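# Place rubber disc under hardness tester gauge foot

## Task

Set the grey rubber disc onto the round table (anvil) of the hardness tester so that the gauge's foot ends up resting on the disc, then release it.

## Robot and tools

Robot: two arms on a table. left_arm stands on the +y side with its base near (-0.028, +0.254, +0.007) m; right_arm on the -y side near (-0.005, -0.314, +0.005) m. Each ends in a five-finger hand: right_arm a right hand, left_arm its mirror-image left hand. A camera stand is fixed behind the arms. Loose objects may occasionally get a small nudge.

Scene frame: origin at table-top height, halfway between the nominal bases; +x away from the robot over the table, +y toward left_arm, +z up. Arm names do not match image sides. All reported positions, quaternions (wxyz) and Hand targets use this frame, metres.

Hand point: a point moving with the palm, 0.15 m out from the wrist face and 0.05 m in front of the palm. Its +z runs along the straight fingers, +y points out of the palm, +x runs across the palm away from the thumb on the right hand (toward the thumb on the left hand). Straight fingers extend 0.06-0.07 m past the point and sit 0.06 m behind it along -y. A bracket at the wrist on the little-finger side can strike things. Printed positions can be off by a few cm; at rest the hand often sits 1-3 cm (up to 5) short of, mostly below, its command without touching anything.

The row (shared by execute_actions and move): one flat list of 28 numbers, each in [-1, 1], covering both arms even if one is idle. Order: left_arm dx, dy, dz, rx, ry, rz, then left hand little, ring, middle, index, thumb_bend, thumb_turn, force_limit, speed; then the same 14 for right_arm.
- dx..rz are offsets, not poses: measured along scene axes from that arm's Hand target at the start of the action or move; turns (rx, ry, rz as one rotation vector) pivot about the Hand target position. 1.0 = 0.6 m or 180 degrees. Every row of an action counts from that same start, not from the prior row; repeating an offset in a new call moves further. Six zeros re-request the current Hand target. Orientation commands are clipped to within 40 degrees of the measured orientation each step.
- Finger numbers are absolute targets: +1 open/straight, -1 closed/curled. thumb_turn +1 beside the palm, -1 across in front of it. A motor only starts when its target changes (by 0.002 or more); it then runs until target or until its load hits force_limit, and locks.
- force_limit: about 0 N at -1 up to 10 N at +1 (15 N for the two thumb motors), linear. speed: near zero at -1 rising to full at +0.48 and above; full travel 0.49 s. Close at -0.94 or slower for a gentle grip.
- There is no 'leave unchanged' value: to keep a hand as is, resend the eight numbers you last sent it; if none sent yet, use hand_measured plus hand_force_limit and hand_speed. Opposed thumb and fingers grip things about 0.035-0.065 m thick.

Tools:
- execute_actions(actions, cameras): actions is a list of actions; each action is a list of up to 15 rows, one row per 1/30 s step; a shorter action keeps its last row to fill 15 steps. Images return only for an empty actions list or if cameras names them (["all"], [], or names).
- move(target, speed, blend, blocking, cameras): target is one row or a list of up to 15 rows, all offsets counted from the same starting Hand targets. speed is hand-point top speed in m/s, 0.002 to 4.3, default 0.25 (turns up to twice that in rad/s); one value or one per target. blend in metres rounds corners of a list (0 = stop at each). Straight paths, no obstacle avoidance; total capped at 10 s. blocking=false returns after about 0.5 s while motion continues.
- wait(seconds 0-10, cameras): let time pass holding commands.
- stop(cameras): brake a running move.
- zoom_image(camera, region [x0,y0,x1,y1] pixels, at most 504 each way) on cam_high, cam_low, cam_left_wrist or cam_right_wrist from the latest images.
- show_instructions(): the reference pages.
- finished_scene(scene=1): ends the scene for good.

Cameras: cam_high and cam_low 672x504, wrist fisheyes cam_left_wrist and cam_right_wrist 616x616; calibration is approximate.

Results: per arm end_effector_position, end_effector_quat_wxyz, Hand target (base for next offsets), joint positions/velocities/torques (velocities may be omitted when all within noise), motor temperatures; per hand hand_measured, hand_stopped_by (moving, target, force, stalled, fault), hand_load_n (positive = finger pushed open; near 0 after a lost grip), hand_force_limit, hand_speed. move adds a 'move:' line: done, off_target, moving, held or fault, plus limits=paced (pose clipped) or limits=held (steps withheld). MOTOR HOT warns of overheating; at 100 °C an OVER-TEMPERATURE FAULT drops that arm for 30-60 s or more.

Avoid: letting the disc fall or leaving anything off the table; releasing it while moving; fast contact or pressing far past a contact against the tester; heavy force on fingers; arms or hands touching each other; paths close to an arm's own base (can flip its shoulder); long stretched holds or pushing toward unreachable poses (heat). To end a push, command back past the hand point.

Each tool is called after "Call:" as name(argument=value, ...) on one line, values as JSON.

Reference images:

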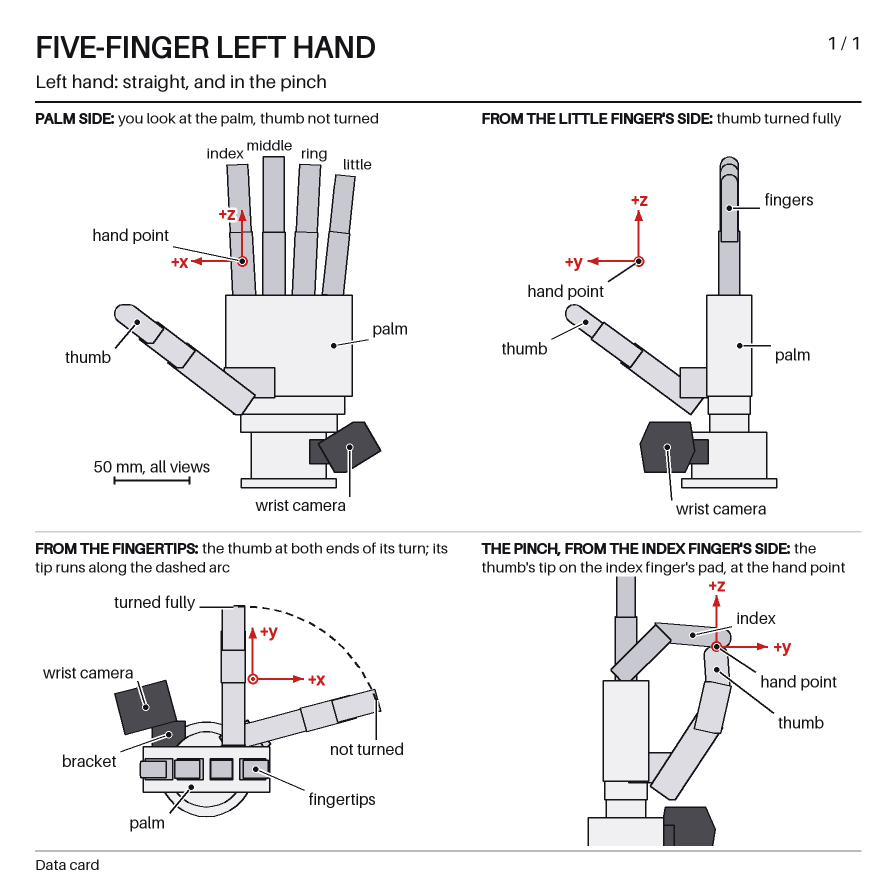

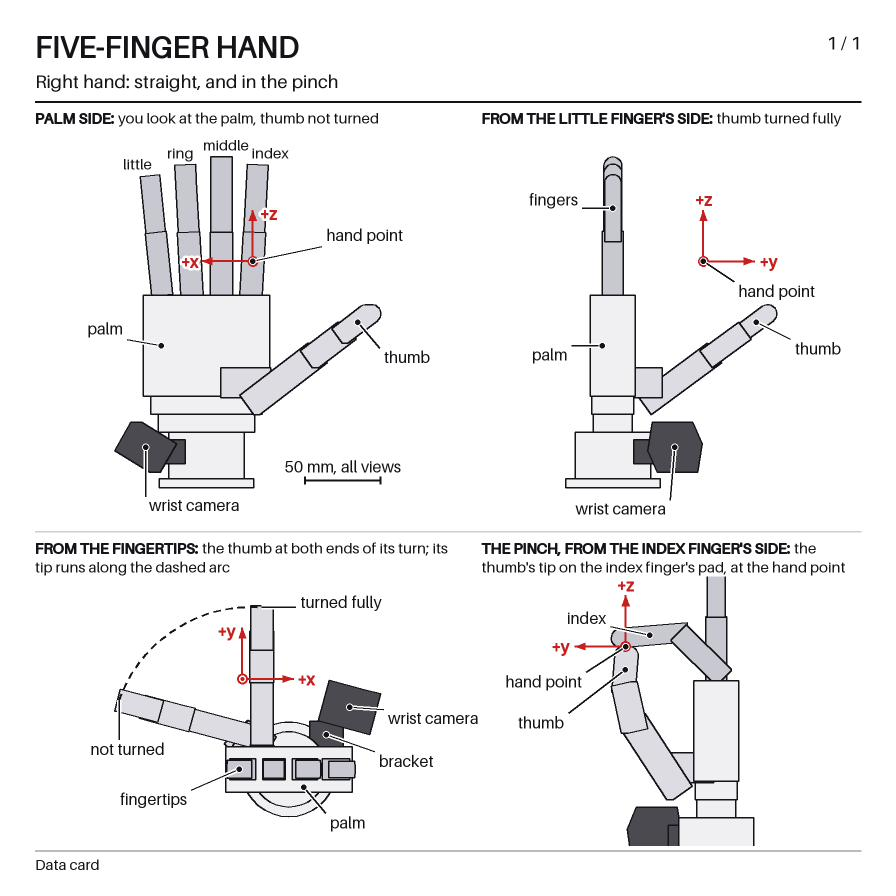

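## Session

Call:
execute_actions(actions=[])

Scene clock: 0.00 s.
left_arm: end_effector_position=(+0.4624, +0.1811, +0.3988) hand_measured=(+1.000, +1.000, +1.000, +1.000, +1.000, +1.000) hand_load_n=(+0.0, +0.0, +0.0, +0.0, +0.0, +0.0) hand_stopped_by=(target, target, target, target, target, target) hand_force_limit=0.00 hand_speed=-0.80 end_effector_quat_wxyz=(-0.412, +0.827, -0.348, +0.162) | right_arm: end_effector_position=(+0.5570, -0.2898, +0.3569) hand_measured=(+1.000, +1.000, +1.000, +1.000, +1.000, +1.000) hand_load_n=(+0.0, +0.0, +0.0, +0.0, +0.0, +0.0) hand_stopped_by=(target, target, target, target, target, target) hand_force_limit=0.00 hand_speed=-0.80 end_effector_quat_wxyz=(-0.464, +0.654, +0.103, +0.589)
Joint positions: left_arm=[-0.335 1.359 1.645 -1.352 -0.802 -0.892] | right_arm=[-0.251 1.302 0.904 0.648 -1.048 -0.842]
Joint velocities: within noise
Joint torques (N m): no reading
Motor temperatures (°C): left_arm=[31 33 32 27 36 34] | right_arm=[28 27 33 39 35 31]
Heat: left arm: hottest wrist yaw 36 °C; right arm: hottest wrist pitch 39 °C.
Hand target: left_arm +0.4658, +0.1799, +0.4101; -0.412, +0.826, -0.342, +0.174 | right_arm +0.5607, -0.2907, +0.3670; -0.461, +0.649, +0.109, +0.595

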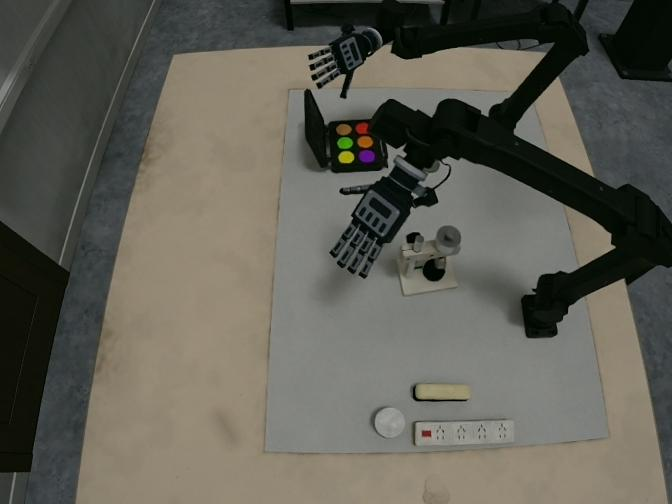

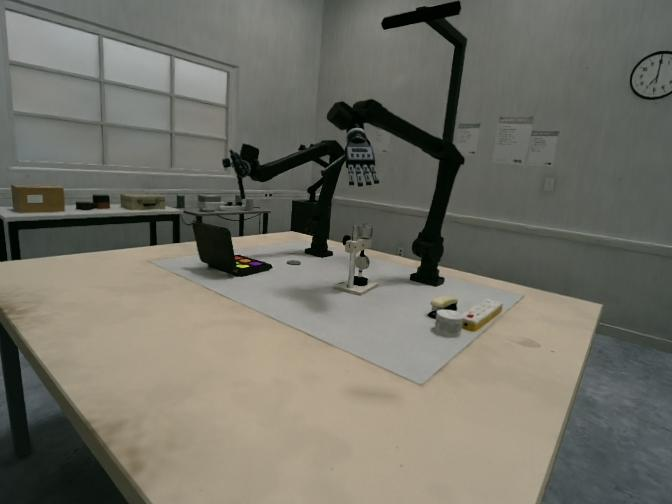

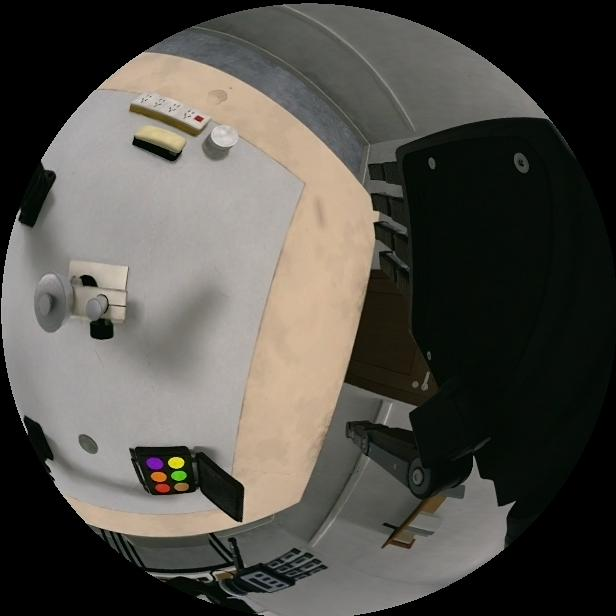

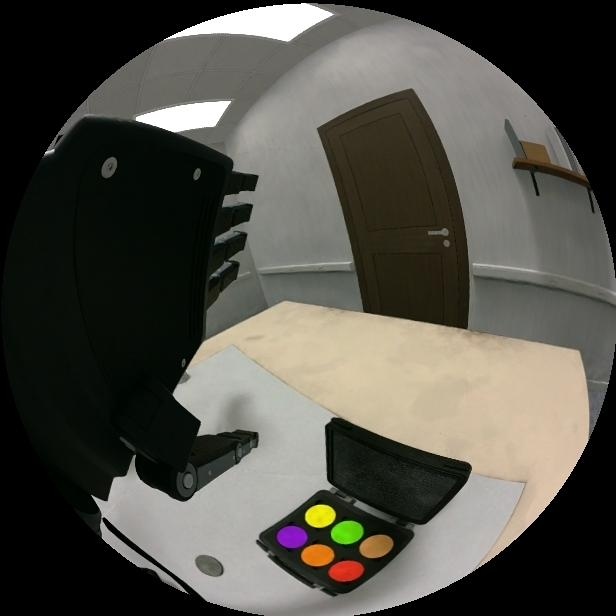

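Call:
zoom_image(camera="cam_low", region=[270, 200, 420, 320])

Call:
zoom_image(camera="cam_left_wrist", region=[0, 240, 180, 480])

Call:
zoom_image(camera="cam_high", region=[360, 120, 500, 320])

Call:
zoom_image(camera="cam_right_wrist", region=[150, 500, 290, 616])

Scaled by 3.360 from the camera's 672x504 image, which has a finer 960x720 frame.

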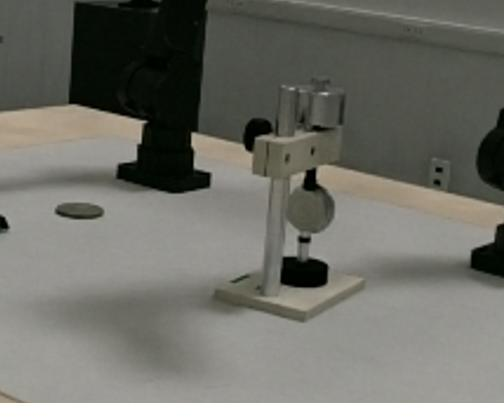

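Scaled by 2.100 from the camera's 616x616 image, which has a finer 880x880 frame.

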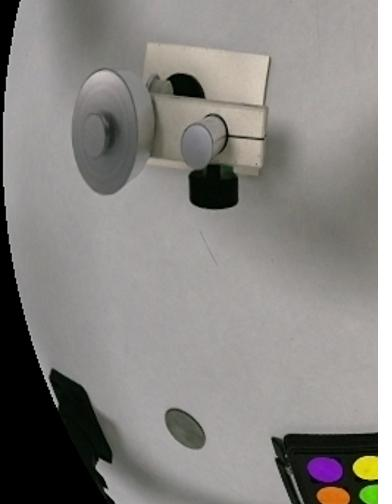

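Scaled by 2.520 from the camera's 672x504 image, which has a finer 960x720 frame.

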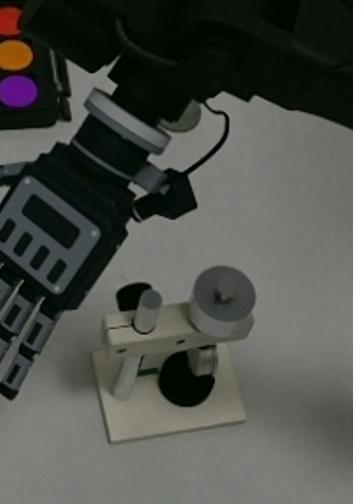

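Scaled by 3.600 from the camera's 616x616 image, which has a finer 880x880 frame.

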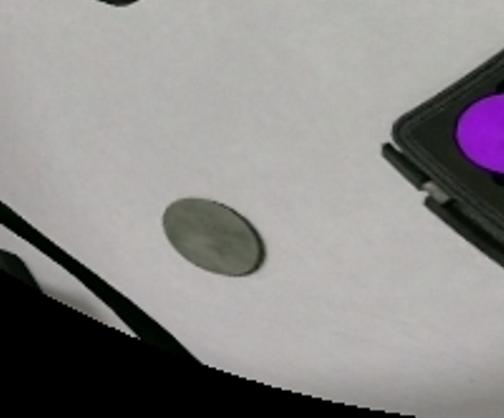

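Call:
move(target=[[0,0,0,0,0,0, 1,1,1,1,1,1, 0,-0.8, -0.434,0.283,-0.111,-0.2551,-0.0734,0.2546, 1,1,1,1,1,-1, 0,0.0],[0,0,0,0,0,0, 1,1,1,1,1,1, 0,-0.8, -0.517,0.283,-0.278,-0.2551,-0.0734,0.2546, 1,1,1,1,1,-1, 0,0.0]], speed=0.3, cameras=["all"])

Scene clock: 73.00 s.
left_arm: end_effector_position=(+0.4624, +0.1811, +0.3988) hand_measured=(+1.000, +1.000, +1.000, +1.000, +1.000, +1.000) hand_load_n=(+0.0, +0.0, +0.0, +0.0, +0.0, +0.0) hand_stopped_by=(target, target, target, target, target, target) hand_force_limit=0.00 hand_speed=-0.80 end_effector_quat_wxyz=(-0.412, +0.827, -0.348, +0.162) | right_arm: end_effector_position=(+0.2504, -0.1221, +0.1983) hand_measured=(+1.000, +1.000, +1.000, +1.000, +1.000, -1.000) hand_load_n=(+0.0, +0.0, +0.0, +0.0, +0.0, +0.5) hand_stopped_by=(target, target, target, target, target, target) hand_force_limit=0.00 hand_speed=0.00 end_effector_quat_wxyz=(-0.330, +0.692, +0.500, +0.404)
Joint positions: left_arm=[-0.335 1.359 1.645 -1.352 -0.802 -0.892] | right_arm=[0.323 0.54 0.485 -0.684 -0.827 -2.103]
Joint torques (N m): left_arm=[1.26 -9.41 10.37 1.17 -0.47 0.02] | right_arm=[1.49 -0.21 8.5 1.77 -0.35 -0.07]
Motor temperatures (°C): left_arm=[31 33 41 27 33 30] | right_arm=[28 27 39 38 32 29]
Heat: left arm: hottest elbow 41 °C; right arm: hottest elbow 39 °C.
Hand target: left_arm +0.4658, +0.1799, +0.4101; -0.412, +0.826, -0.342, +0.174 | right_arm +0.2504, -0.1209, +0.2002; -0.354, +0.613, +0.612, +0.353
Off the commanded pose: left_arm 0.012 m, 1 deg | right_arm 0.002 m, 17 deg.
joint sent to its limit (right arm) — joint 6 (wrist roll), lower limit. The joint targets are off in orientation, not in position.
move: off_target (left_arm, right_arm)
camera_calibration:
cam_right_wrist: T_world_to_cam=[[0.96377, -0.157365, 0.215369, -0.307996], [-0.00870112, -0.825545, -0.564269, 0.0213546], [0.266593, 0.541952, -0.797005, 0.268741], [0, 0, 0, 1]] pos_world=[0.225379, -0.176483, 0.29257]

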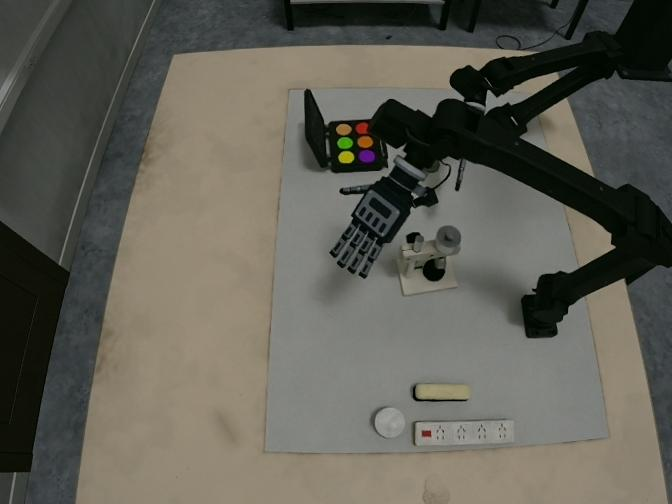

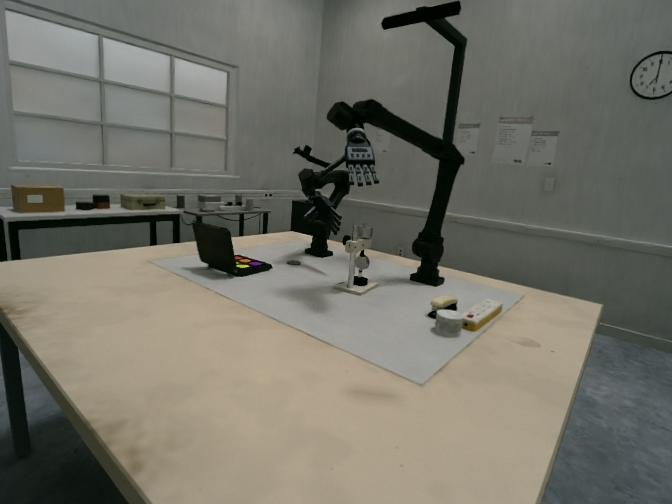

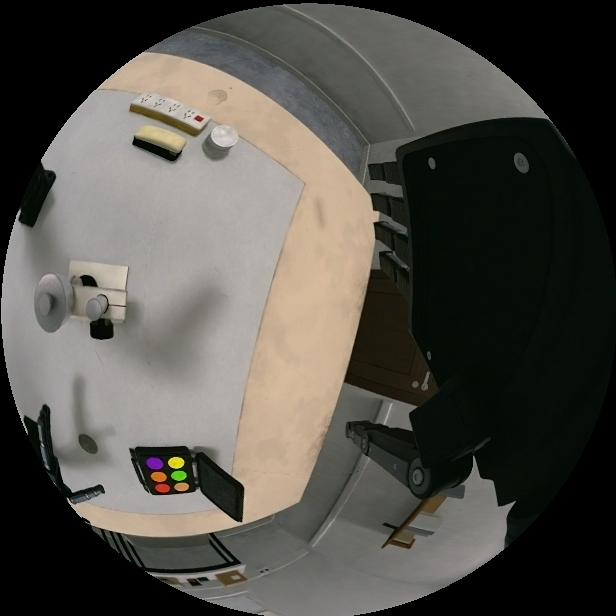

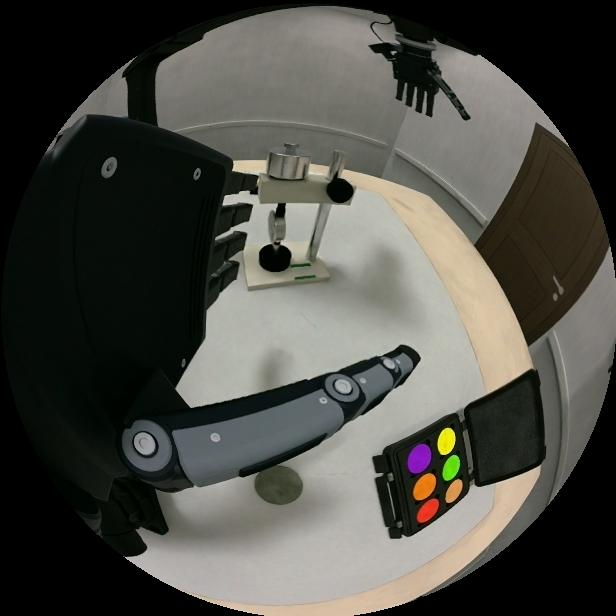

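Call:
zoom_image(camera="cam_right_wrist", region=[215, 130, 375, 300])

Call:
zoom_image(camera="cam_right_wrist", region=[230, 440, 330, 520])

Scaled by 2.965 from the camera's 616x616 image, which has a finer 880x880 frame.

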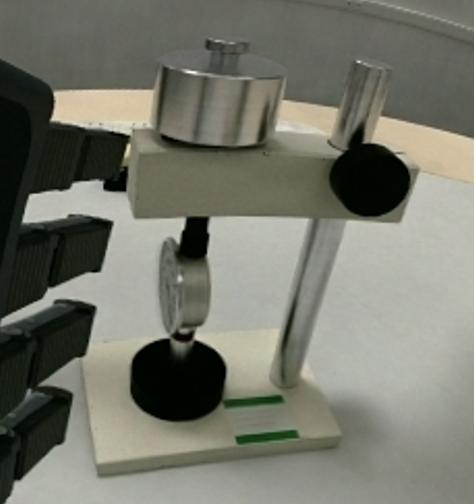

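Scaled by 5.040 from the camera's 616x616 image, which has a finer 880x880 frame.

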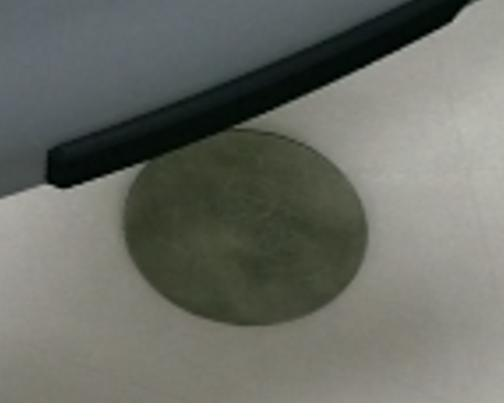

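Call:
move(target=[[0,0,0,0,0,0, 1,1,0.5,0.5,1,-1, 0,0.0, 0.0493,-0.1318,0.2663,0.139,0.002,-0.205, 1,1,1,1,1,-1, 0,0.0],[-0.1763,-0.3332,-0.1335,0.002,0.007,-0.35, 1,1,0.5,0.5,1,-1, 0,0.0, 0.4052,-0.7543,0.2613,0.2778,0.0045,-0.4108, 1,1,1,1,1,-1, 0,0.0],[-0.3863,-0.7332,-0.4335,0.0037,0.0115,-0.5827, 1,1,0.5,0.5,1,-1, 0,0.0, 0.4052,-0.7543,0.2613,0.2778,0.0045,-0.4108, 1,1,1,1,1,-1, 0,0.0]], speed=0.4, blend=[0.03, 0.03, 0], cameras=["all"])

Scene clock: 157.03 s.
left_arm: end_effector_position=(+0.2253, -0.2446, +0.1365) hand_measured=(+1.000, +1.000, +0.500, +0.500, +1.000, -1.000) hand_load_n=(+0.0, +0.0, +0.0, +0.0, +0.0, +0.0) hand_stopped_by=(target, target, target, target, target, target) hand_force_limit=0.00 hand_speed=0.00 end_effector_quat_wxyz=(+0.107, -0.240, +0.878, -0.400) | right_arm: end_effector_position=(+0.4857, -0.5624, +0.3377) hand_measured=(+1.000, +1.000, +1.000, +1.000, +1.000, -1.000) hand_load_n=(+0.0, +0.0, +0.0, +0.0, +0.0, +0.5) hand_stopped_by=(target, target, target, target, target, target) hand_force_limit=0.00 hand_speed=0.00 end_effector_quat_wxyz=(-0.299, +0.663, -0.071, +0.683)
Joint positions: left_arm=[-1.043 1.466 1.024 -0.275 -0.001 -0.007] | right_arm=[-0.769 1.285 0.846 0.666 -1.051 -0.853]
Joint torques (N m): left_arm=[1.2 -9.88 11 2.39 0.1 0.12] | right_arm=[0.38 -6.18 11.86 1.81 0.33 0.11]
Heat: left arm: hottest elbow 42 °C; right arm: hottest elbow 38 °C.
Hand target: left_arm +0.2339, -0.2600, +0.1499; +0.112, -0.233, +0.871, -0.418 | right_arm +0.4935, -0.5735, +0.3571; -0.291, +0.655, -0.062, +0.694
Off the commanded pose: left_arm 0.022 m, 2 deg | right_arm 0.024 m, 2 deg.
move: off_target (left_arm, right_arm); blend cut to 0 m at target 1
camera_calibration:
cam_left_wrist: T_world_to_cam=[[0.16156, -0.669145, 0.725357, -0.296896], [-0.974043, 0.00996359, 0.226142, 0.187737], [-0.158549, -0.743065, -0.650167, 0.0577897], [0, 0, 0, 1]] pos_world=[0.239993, -0.157595, 0.210473]
cam_right_wrist: T_world_to_cam=[[0.306306, -0.925994, -0.220707, -0.599824], [-0.398563, 0.0857988, -0.913119, 0.558225], [0.864479, 0.367659, -0.342786, 0.0139201], [0, 0, 0, 1]] pos_world=[0.394184, -0.608446, 0.382112]

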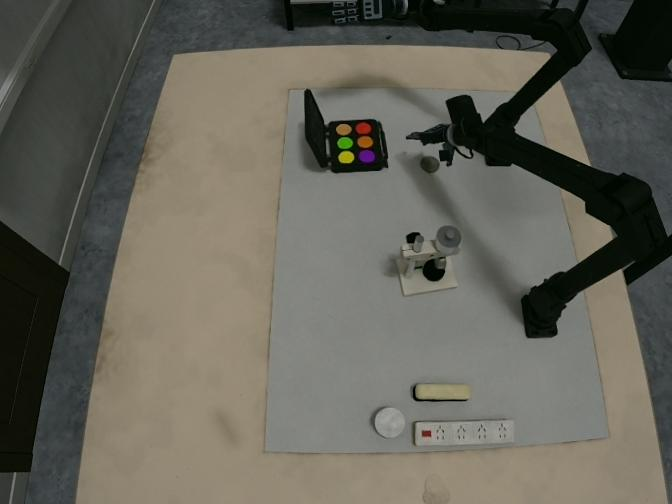

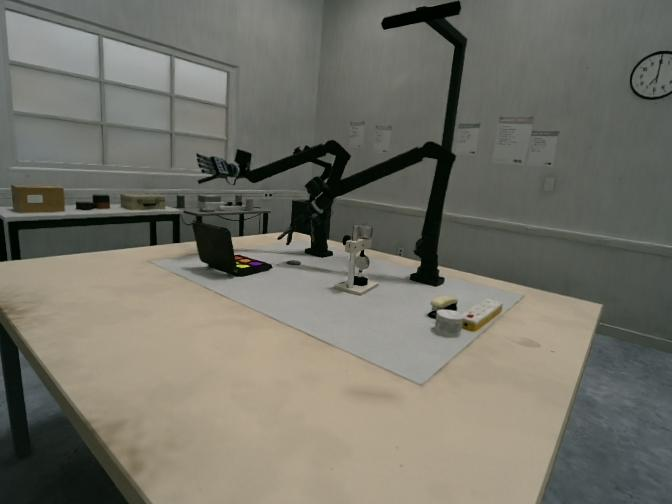

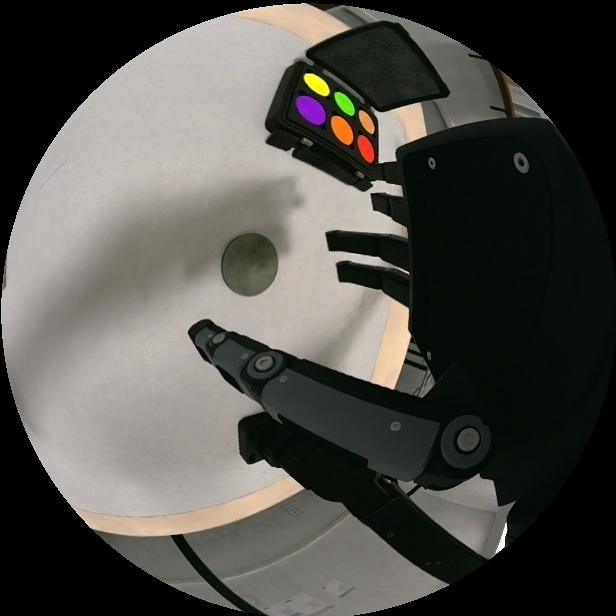

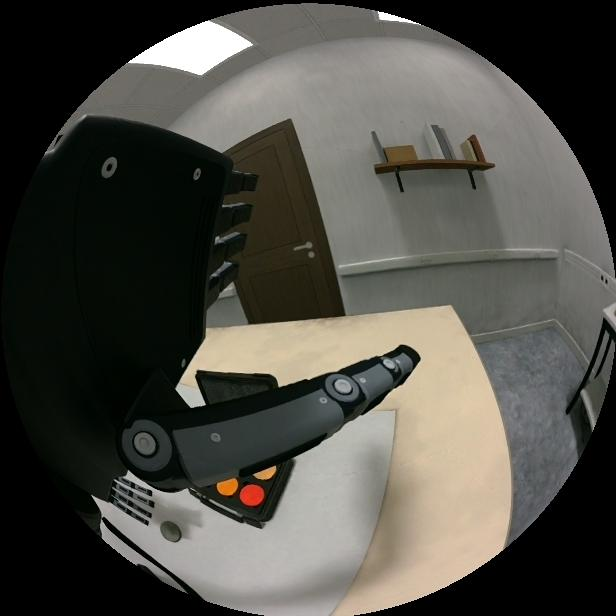

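Call:
move(target=[0.025,-0.0833,-0.111,0,0,0, 1,1,0.5,0.5,1,-1, 0,0.0, 0,0,0,0,0,0, 1,1,1,1,1,-1, 0,0.0], speed=0.15, cameras=["cam_left_wrist","cam_high"])

Call:
zoom_image(camera="cam_high", region=[390, 100, 490, 200])

Scene clock: 167.73 s.
left_arm: end_effector_position=(+0.2412, -0.2858, +0.0703) hand_measured=(+1.000, +1.000, +0.500, +0.500, +1.000, -1.000) hand_load_n=(+0.0, +0.0, +0.0, +0.0, +0.0, +0.0) hand_stopped_by=(target, target, target, target, target, target) hand_force_limit=0.00 hand_speed=0.00 end_effector_quat_wxyz=(+0.109, -0.236, +0.880, -0.398) | right_arm: end_effector_position=(+0.4857, -0.5624, +0.3377) hand_measured=(+1.000, +1.000, +1.000, +1.000, +1.000, -1.000) hand_load_n=(-0.5, +0.0, +0.0, +0.0, +0.0, +0.0) hand_stopped_by=(target, target, target, target, target, target) hand_force_limit=0.00 hand_speed=0.00 end_effector_quat_wxyz=(-0.299, +0.663, -0.071, +0.683)
Joint positions: left_arm=[-1.059 1.664 1.064 -0.121 -0.014 -0.006] | right_arm=[-0.769 1.285 0.846 0.666 -1.051 -0.853]
Joint torques (N m): left_arm=[0.73 -11.22 11.49 2.36 -0.07 -0.04] | right_arm=[0.44 -6.12 11.88 1.83 0.33 0.11]
Heat: left arm: hottest elbow 41 °C; right arm: hottest elbow 38 °C.
Hand target: left_arm +0.2489, -0.3099, +0.0832; +0.112, -0.233, +0.871, -0.418 | right_arm +0.4935, -0.5735, +0.3571; -0.291, +0.655, -0.062, +0.694
Off the commanded pose: left_arm 0.029 m, 3 deg | right_arm 0.024 m, 2 deg.
move: off_target (left_arm, right_arm)
camera_calibration:
cam_left_wrist: T_world_to_cam=[[0.152803, -0.676179, 0.720717, -0.278571], [-0.975312, 0.0144714, 0.220359, 0.220598], [-0.159432, -0.736595, -0.657274, -0.0107727], [0, 0, 0, 1]] pos_world=[0.256001, -0.199492, 0.14508]
Images, in order (width x height): cam_high 672x504, cam_left_wrist 616x616.

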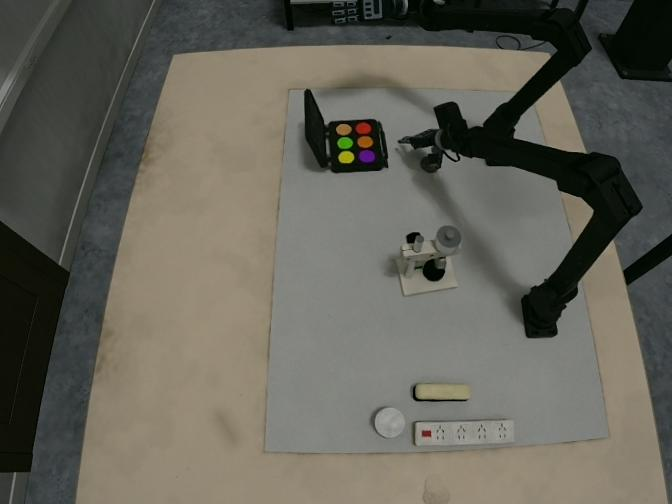

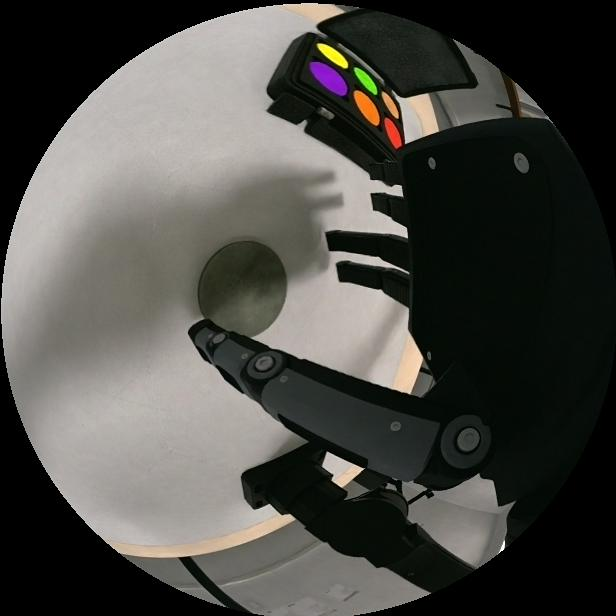

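Scaled by 5.040 from the camera's 672x504 image, which has a finer 960x720 frame.

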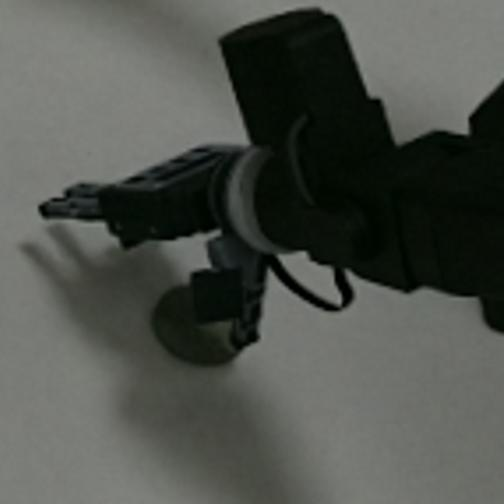

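Call:
move(target=[-0.0075,0.0125,-0.028,0,0,0, 1,1,0.5,0.5,1,-1, 0,0.0, 0,0,0,0,0,0, 1,1,1,1,1,-1, 0,0.0], speed=0.1, cameras=["cam_left_wrist"])

Scene clock: 186.40 s.
left_arm: end_effector_position=(+0.2464, -0.2948, +0.0737) hand_measured=(+1.000, +1.000, +0.500, +0.500, +1.000, -1.000) hand_load_n=(+0.0, +0.0, +0.0, +0.0, +0.0, +0.0) hand_stopped_by=(target, target, target, target, target, target) hand_force_limit=0.00 hand_speed=0.00 end_effector_quat_wxyz=(+0.114, -0.234, +0.871, -0.416) | right_arm: end_effector_position=(+0.4857, -0.5624, +0.3377) hand_measured=(+1.000, +1.000, +1.000, +1.000, +1.000, -1.000) hand_load_n=(+0.0, +0.0, +0.0, +0.0, +0.0, +0.0) hand_stopped_by=(target, target, target, target, target, target) hand_force_limit=0.00 hand_speed=0.00 end_effector_quat_wxyz=(-0.299, +0.663, -0.071, +0.683)
Joint positions: left_arm=[-1.059 1.672 1.064 -0.071 -0.015 -0.006] | right_arm=[-0.769 1.285 0.846 0.666 -1.051 -0.853]
Joint torques (N m): left_arm=[0.62 -11.22 8.2 2.43 -0.08 -0.04] | right_arm=[0.38 -6.07 11.86 1.81 0.34 0.11]
Heat: left arm: hottest elbow 41 °C; right arm: hottest elbow 39 °C.
Hand target: left_arm +0.2444, -0.3024, +0.0665; +0.112, -0.233, +0.871, -0.418 | right_arm +0.4935, -0.5735, +0.3571; -0.291, +0.655, -0.062, +0.694
Off the commanded pose: left_arm 0.011 m, 0 deg | right_arm 0.024 m, 2 deg.
move: off_target (left_arm, right_arm)
camera_calibration:
cam_left_wrist: T_world_to_cam=[[0.137955, -0.649645, 0.747616, -0.278375], [-0.979689, 0.021406, 0.199379, 0.229722], [-0.145529, -0.759936, -0.633496, -0.026495], [0, 0, 0, 1]] pos_world=[0.259604, -0.205897, 0.145532]
Images, in order (width x height): cam_left_wrist 616x616.

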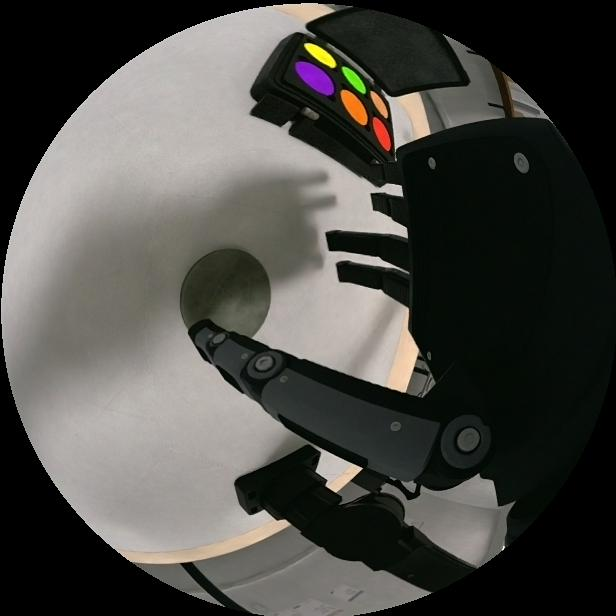

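Call:
move(target=[-0.0133,0.0323,-0.0242,0,0,0, 1,1,0.5,0.5,1,-1, 0,0.0, 0,0,0,0,0,0, 1,1,1,1,1,-1, 0,0.0], speed=0.1, cameras=["cam_left_wrist"])

Scene clock: 193.43 s.
left_arm: end_effector_position=(+0.2386, -0.2809, +0.0532) hand_measured=(+1.000, +1.000, +0.500, +0.500, +1.000, -1.000) hand_load_n=(+0.0, -0.5, +0.0, +0.0, +0.0, +0.0) hand_stopped_by=(target, target, target, target, target, target) hand_force_limit=0.00 hand_speed=0.00 end_effector_quat_wxyz=(+0.113, -0.234, +0.873, -0.413) | right_arm: end_effector_position=(+0.4857, -0.5624, +0.3377) hand_measured=(+1.000, +1.000, +1.000, +1.000, +1.000, -1.000) hand_load_n=(+0.0, +0.0, +0.0, +0.0, +0.0, +0.0) hand_stopped_by=(target, target, target, target, target, target) hand_force_limit=0.00 hand_speed=0.00 end_effector_quat_wxyz=(-0.299, +0.663, -0.071, +0.683)
Joint positions: left_arm=[-1.059 1.672 1.001 -0.015 -0.015 -0.006] | right_arm=[-0.769 1.285 0.846 0.666 -1.051 -0.853]
Joint torques (N m): left_arm=[1.03 -12.69 6.86 2.35 0.07 -0.01] | right_arm=[0.38 -6.18 11.86 1.83 0.33 0.1]
Heat: left arm: hottest elbow 40 °C; right arm: hottest elbow 39 °C.
Hand target: left_arm +0.2364, -0.2830, +0.0520; +0.112, -0.233, +0.871, -0.418 | right_arm +0.4935, -0.5735, +0.3571; -0.291, +0.655, -0.062, +0.694
Off the commanded pose: left_arm 0.003 m, 1 deg | right_arm 0.024 m, 2 deg.
move: off_target (right_arm)
camera_calibration:
cam_left_wrist: T_world_to_cam=[[0.140588, -0.65435, 0.743008, -0.254614], [-0.97897, 0.0201778, 0.203005, 0.225198], [-0.147829, -0.755922, -0.637752, -0.0281048], [0, 0, 0, 1]] pos_world=[0.252103, -0.192396, 0.12554]
Images, in order (width x height): cam_left_wrist 616x616.

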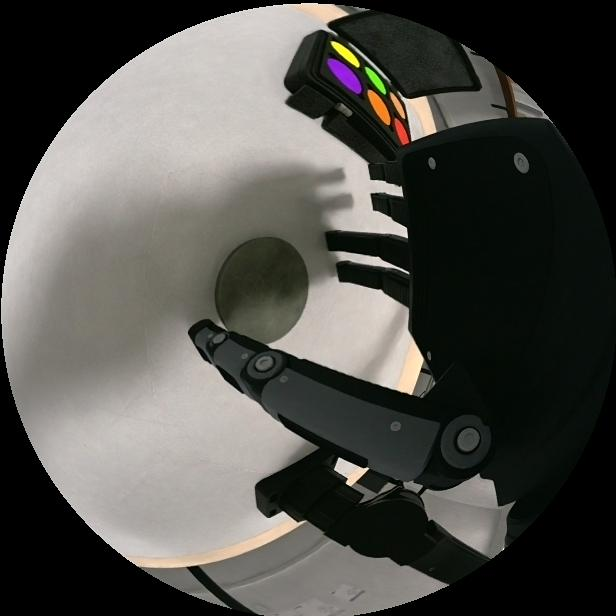

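Call:
zoom_image(camera="cam_left_wrist", region=[180, 220, 360, 360])

Scaled by 2.800 from the camera's 616x616 image, which has a finer 880x880 frame.

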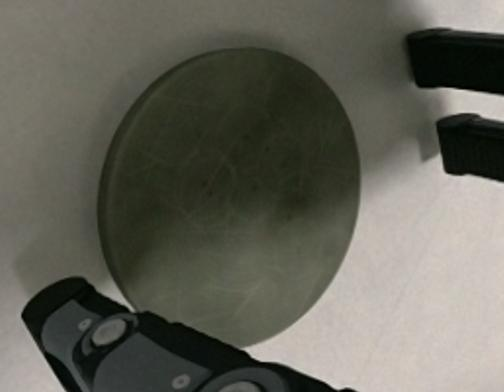

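Call:
move(target=[-0.0045,0.0095,-0.0215,0,0,0, 1,1,0.5,0.5,1,-1, 0,0.0, 0,0,0,0,0,0, 1,1,1,1,1,-1, 0,0.0], speed=0.1, cameras=["cam_left_wrist"])

Call:
zoom_image(camera="cam_left_wrist", region=[180, 220, 360, 360])

Scene clock: 210.40 s.
left_arm: end_effector_position=(+0.2382, -0.2802, +0.0499) hand_measured=(+1.000, +1.000, +0.500, +0.500, +1.000, -1.000) hand_load_n=(+0.0, +0.0, -1.0, +0.0, +0.0, +0.0) hand_stopped_by=(target, target, target, target, target, target) hand_force_limit=0.00 hand_speed=0.00 end_effector_quat_wxyz=(+0.116, -0.233, +0.868, -0.423) | right_arm: end_effector_position=(+0.4857, -0.5624, +0.3377) hand_measured=(+1.000, +1.000, +1.000, +1.000, +1.000, -1.000) hand_load_n=(+0.0, +0.0, +0.0, +0.0, +0.0, +0.5) hand_stopped_by=(target, target, target, target, target, target) hand_force_limit=0.00 hand_speed=0.00 end_effector_quat_wxyz=(-0.299, +0.663, -0.071, +0.683)
Joint positions: left_arm=[-1.059 1.672 0.977 0.032 -0.015 -0.006] | right_arm=[-0.769 1.285 0.846 0.666 -1.051 -0.853]
Joint torques (N m): left_arm=[1.08 -11.69 6.3 2.22 0.09 0] | right_arm=[0.38 -6.12 11.86 1.83 0.34 0.11]
Heat: left arm: hottest elbow 39 °C; right arm: hottest elbow 40 °C.
Hand target: left_arm +0.2338, -0.2774, +0.0391; +0.112, -0.233, +0.871, -0.418 | right_arm +0.4935, -0.5735, +0.3571; -0.291, +0.655, -0.062, +0.694
Off the commanded pose: left_arm 0.012 m, 1 deg | right_arm 0.024 m, 2 deg.
move: off_target (left_arm, right_arm)
camera_calibration:
cam_left_wrist: T_world_to_cam=[[0.132067, -0.63914, 0.757666, -0.246161], [-0.981216, 0.0241397, 0.191397, 0.227679], [-0.140619, -0.768711, -0.623947, -0.0356078], [0, 0, 0, 1]] pos_world=[0.250905, -0.190199, 0.120713]
Images, in order (width x height): cam_left_wrist 616x616.

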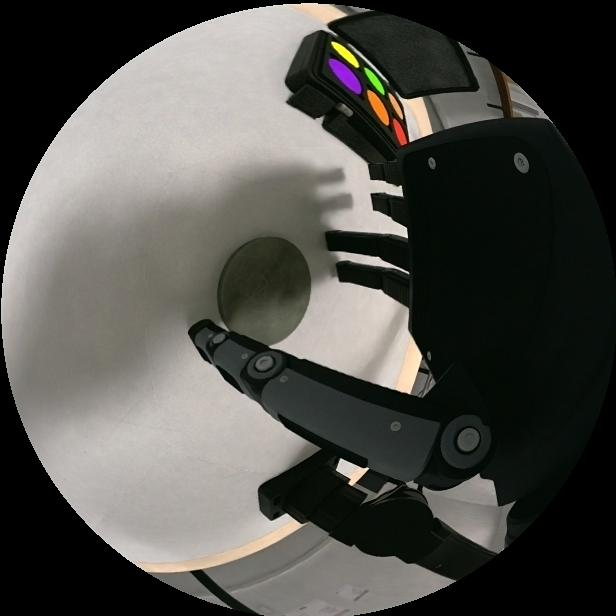

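Scaled by 2.800 from the camera's 616x616 image, which has a finer 880x880 frame.

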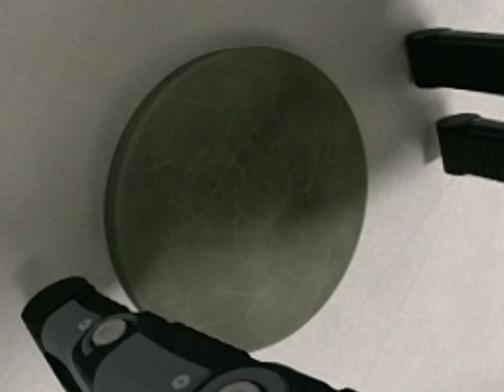

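Call:
move(target=[-0.003,0.0123,-0.0167,0,0,0, 1,1,0.5,0.5,1,-1, 0,0.0, 0,0,0,0,0,0, 1,1,1,1,1,-1, 0,0.0], speed=0.1, cameras=["cam_left_wrist"])

Call:
zoom_image(camera="cam_left_wrist", region=[180, 220, 360, 360])

Scene clock: 214.70 s.
left_arm: end_effector_position=(+0.2371, -0.2796, +0.0481) hand_measured=(+1.000, +1.000, +0.500, +0.500, +1.000, -1.000) hand_load_n=(+0.0, +0.0, -1.0, +0.0, -0.5, +0.0) hand_stopped_by=(target, target, target, target, target, target) hand_force_limit=0.00 hand_speed=0.00 end_effector_quat_wxyz=(+0.117, -0.231, +0.863, -0.433) | right_arm: end_effector_position=(+0.4857, -0.5624, +0.3377) hand_measured=(+1.000, +1.000, +1.000, +1.000, +1.000, -1.000) hand_load_n=(+0.0, +0.0, +0.0, +0.0, +0.0, +0.0) hand_stopped_by=(target, target, target, target, target, target) hand_force_limit=0.00 hand_speed=0.00 end_effector_quat_wxyz=(-0.299, +0.663, -0.071, +0.683)
Joint positions: left_arm=[-1.059 1.671 0.954 0.076 -0.012 -0.006] | right_arm=[-0.769 1.285 0.846 0.666 -1.051 -0.853]
Joint torques (N m): left_arm=[1.38 -11.11 5.56 1.84 0.1 0.03] | right_arm=[0.38 -6.12 11.86 1.83 0.33 0.11]
Heat: left arm: hottest elbow 39 °C; right arm: hottest elbow 40 °C.
Hand target: left_arm +0.2320, -0.2700, +0.0292; +0.112, -0.233, +0.871, -0.418 | right_arm +0.4935, -0.5735, +0.3571; -0.291, +0.655, -0.062, +0.694
Off the commanded pose: left_arm 0.022 m, 2 deg | right_arm 0.024 m, 2 deg.
move: off_target (left_arm, right_arm)
camera_calibration:
cam_left_wrist: T_world_to_cam=[[0.123236, -0.623474, 0.772071, -0.238475], [-0.982929, 0.030417, 0.181456, 0.22963], [-0.136617, -0.781252, -0.609082, -0.0416449], [0, 0, 0, 1]] pos_world=[0.24941, -0.188203, 0.117086]
Images, in order (width x height): cam_left_wrist 616x616.

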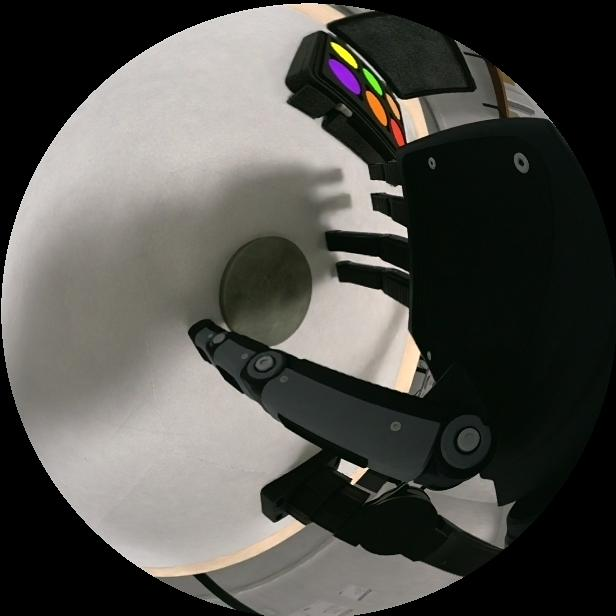

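Scaled by 2.800 from the camera's 616x616 image, which has a finer 880x880 frame.

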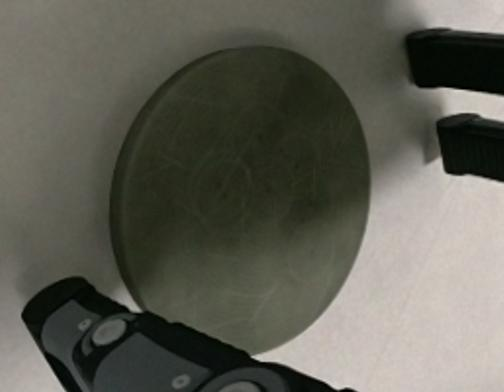

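Call:
move(target=[0.006,-0.008,0.023,0,0,0, 1,1,0.2,0.2,1,-1, -0.5,-0.6, 0,0,0,0,0,0, 1,1,1,1,1,-1, 0,0.0], speed=0.1, cameras=["cam_left_wrist"])

Call:
zoom_image(camera="cam_left_wrist", region=[180, 220, 360, 360])

Scene clock: 222.10 s.
left_arm: end_effector_position=(+0.2367, -0.2792, +0.0492) hand_measured=(+1.000, +1.000, +0.432, +0.200, +1.000, -1.000) hand_load_n=(+0.0, +0.0, +3.0, +0.0, +0.0, +0.0) hand_stopped_by=(target, target, force, target, target, target) hand_force_limit=-0.50 hand_speed=-0.60 end_effector_quat_wxyz=(+0.117, -0.231, +0.863, -0.433) | right_arm: end_effector_position=(+0.4857, -0.5624, +0.3377) hand_measured=(+1.000, +1.000, +1.000, +1.000, +1.000, -1.000) hand_load_n=(+0.0, +0.0, +0.0, -0.5, +0.0, +0.0) hand_stopped_by=(target, target, target, target, target, target) hand_force_limit=0.00 hand_speed=0.00 end_effector_quat_wxyz=(-0.299, +0.663, -0.071, +0.683)
Joint positions: left_arm=[-1.059 1.667 0.954 0.072 -0.01 -0.006] | right_arm=[-0.769 1.285 0.846 0.666 -1.051 -0.853]
Joint torques (N m): left_arm=[1.49 -11.99 7.83 0.28 0.1 0.04] | right_arm=[0.38 -6.18 11.88 1.81 0.33 0.11]
Heat: left arm: hottest elbow 38 °C; right arm: hottest elbow 40 °C.
Hand target: left_arm +0.2356, -0.2748, +0.0428; +0.112, -0.233, +0.871, -0.418 | right_arm +0.4935, -0.5735, +0.3571; -0.291, +0.655, -0.062, +0.694
Off the commanded pose: left_arm 0.008 m, 2 deg | right_arm 0.024 m, 2 deg.
move: off_target (right_arm)
camera_calibration:
cam_left_wrist: T_world_to_cam=[[0.123402, -0.623872, 0.771722, -0.239176], [-0.982727, 0.0312456, 0.182403, 0.229121], [-0.137909, -0.780902, -0.60924, -0.0403742], [0, 0, 0, 1]] pos_world=[0.24911, -0.187902, 0.118187]
Images, in order (width x height): cam_left_wrist 616x616.

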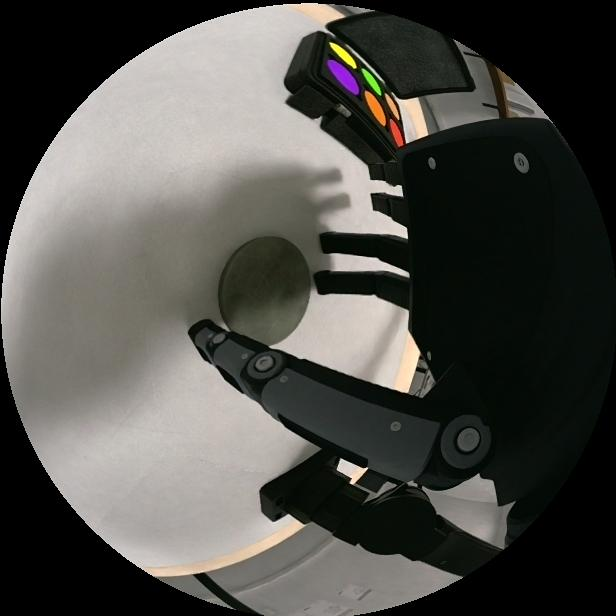

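Scaled by 2.800 from the camera's 616x616 image, which has a finer 880x880 frame.

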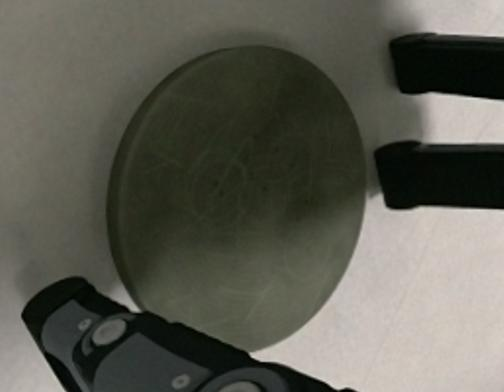

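Call:
move(target=[0,0,0,0,0,0, 1,1,0.7,-0.3,1,-1, -0.5,-0.8, 0,0,0,0,0,0, 1,1,1,1,1,-1, 0,0.0], speed=0.1, cameras=["cam_left_wrist"])

Call:
zoom_image(camera="cam_left_wrist", region=[180, 220, 360, 360])

Scene clock: 226.67 s.
left_arm: end_effector_position=(+0.2343, -0.2751, +0.0469) hand_measured=(+1.000, +1.000, +0.700, -0.036, +1.000, -1.000) hand_load_n=(+0.0, +0.0, +0.0, +5.0, +1.0, -0.5) hand_stopped_by=(target, target, target, force, target, target) hand_force_limit=-0.50 hand_speed=-0.80 end_effector_quat_wxyz=(+0.114, -0.232, +0.868, -0.424) | right_arm: end_effector_position=(+0.4857, -0.5624, +0.3377) hand_measured=(+1.000, +1.000, +1.000, +1.000, +1.000, -1.000) hand_load_n=(+0.0, +0.0, +0.0, +0.0, +0.0, +0.0) hand_stopped_by=(target, target, target, target, target, target) hand_force_limit=0.00 hand_speed=0.00 end_effector_quat_wxyz=(-0.299, +0.663, -0.071, +0.683)
Joint positions: left_arm=[-1.059 1.664 0.954 0.048 -0.01 -0.006] | right_arm=[-0.769 1.285 0.846 0.666 -1.051 -0.853]
Joint torques (N m): left_arm=[1.49 -11.63 7.87 1.24 0.09 0.04] | right_arm=[0.44 -6.12 11.86 1.83 0.33 0.11]
Heat: left arm: hottest elbow 38 °C; right arm: hottest elbow 40 °C.
Hand target: left_arm +0.2356, -0.2748, +0.0430; +0.112, -0.233, +0.871, -0.418 | right_arm +0.4935, -0.5735, +0.3571; -0.291, +0.655, -0.062, +0.694
Off the commanded pose: left_arm 0.004 m, 1 deg | right_arm 0.024 m, 2 deg.
move: off_target (right_arm)
camera_calibration:
cam_left_wrist: T_world_to_cam=[[0.131085, -0.637518, 0.759202, -0.23951], [-0.980781, 0.0282419, 0.193058, 0.225211], [-0.144519, -0.769918, -0.621563, -0.0337001], [0, 0, 0, 1]] pos_world=[0.247409, -0.184999, 0.117411]
Images, in order (width x height): cam_left_wrist 616x616.

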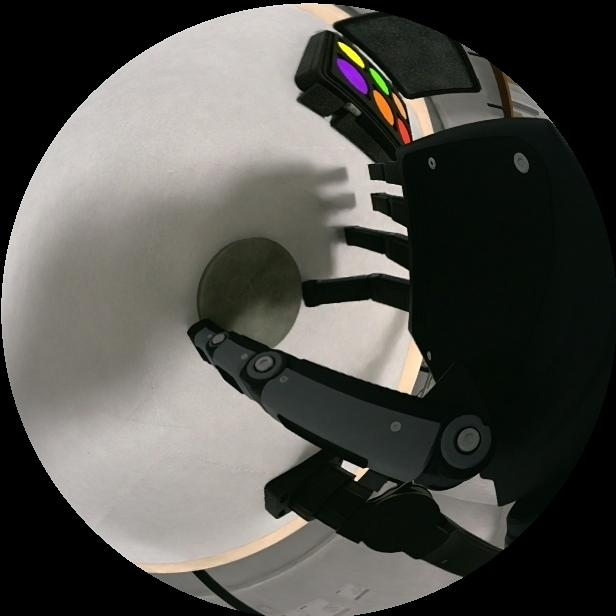

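Scaled by 2.800 from the camera's 616x616 image, which has a finer 880x880 frame.

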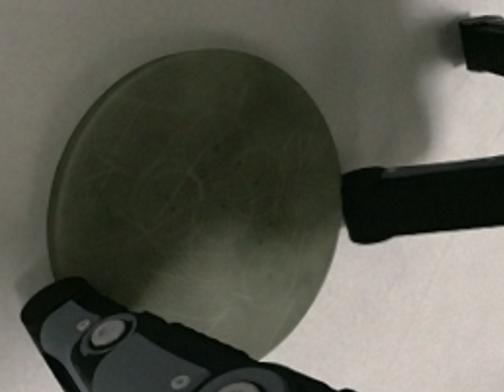

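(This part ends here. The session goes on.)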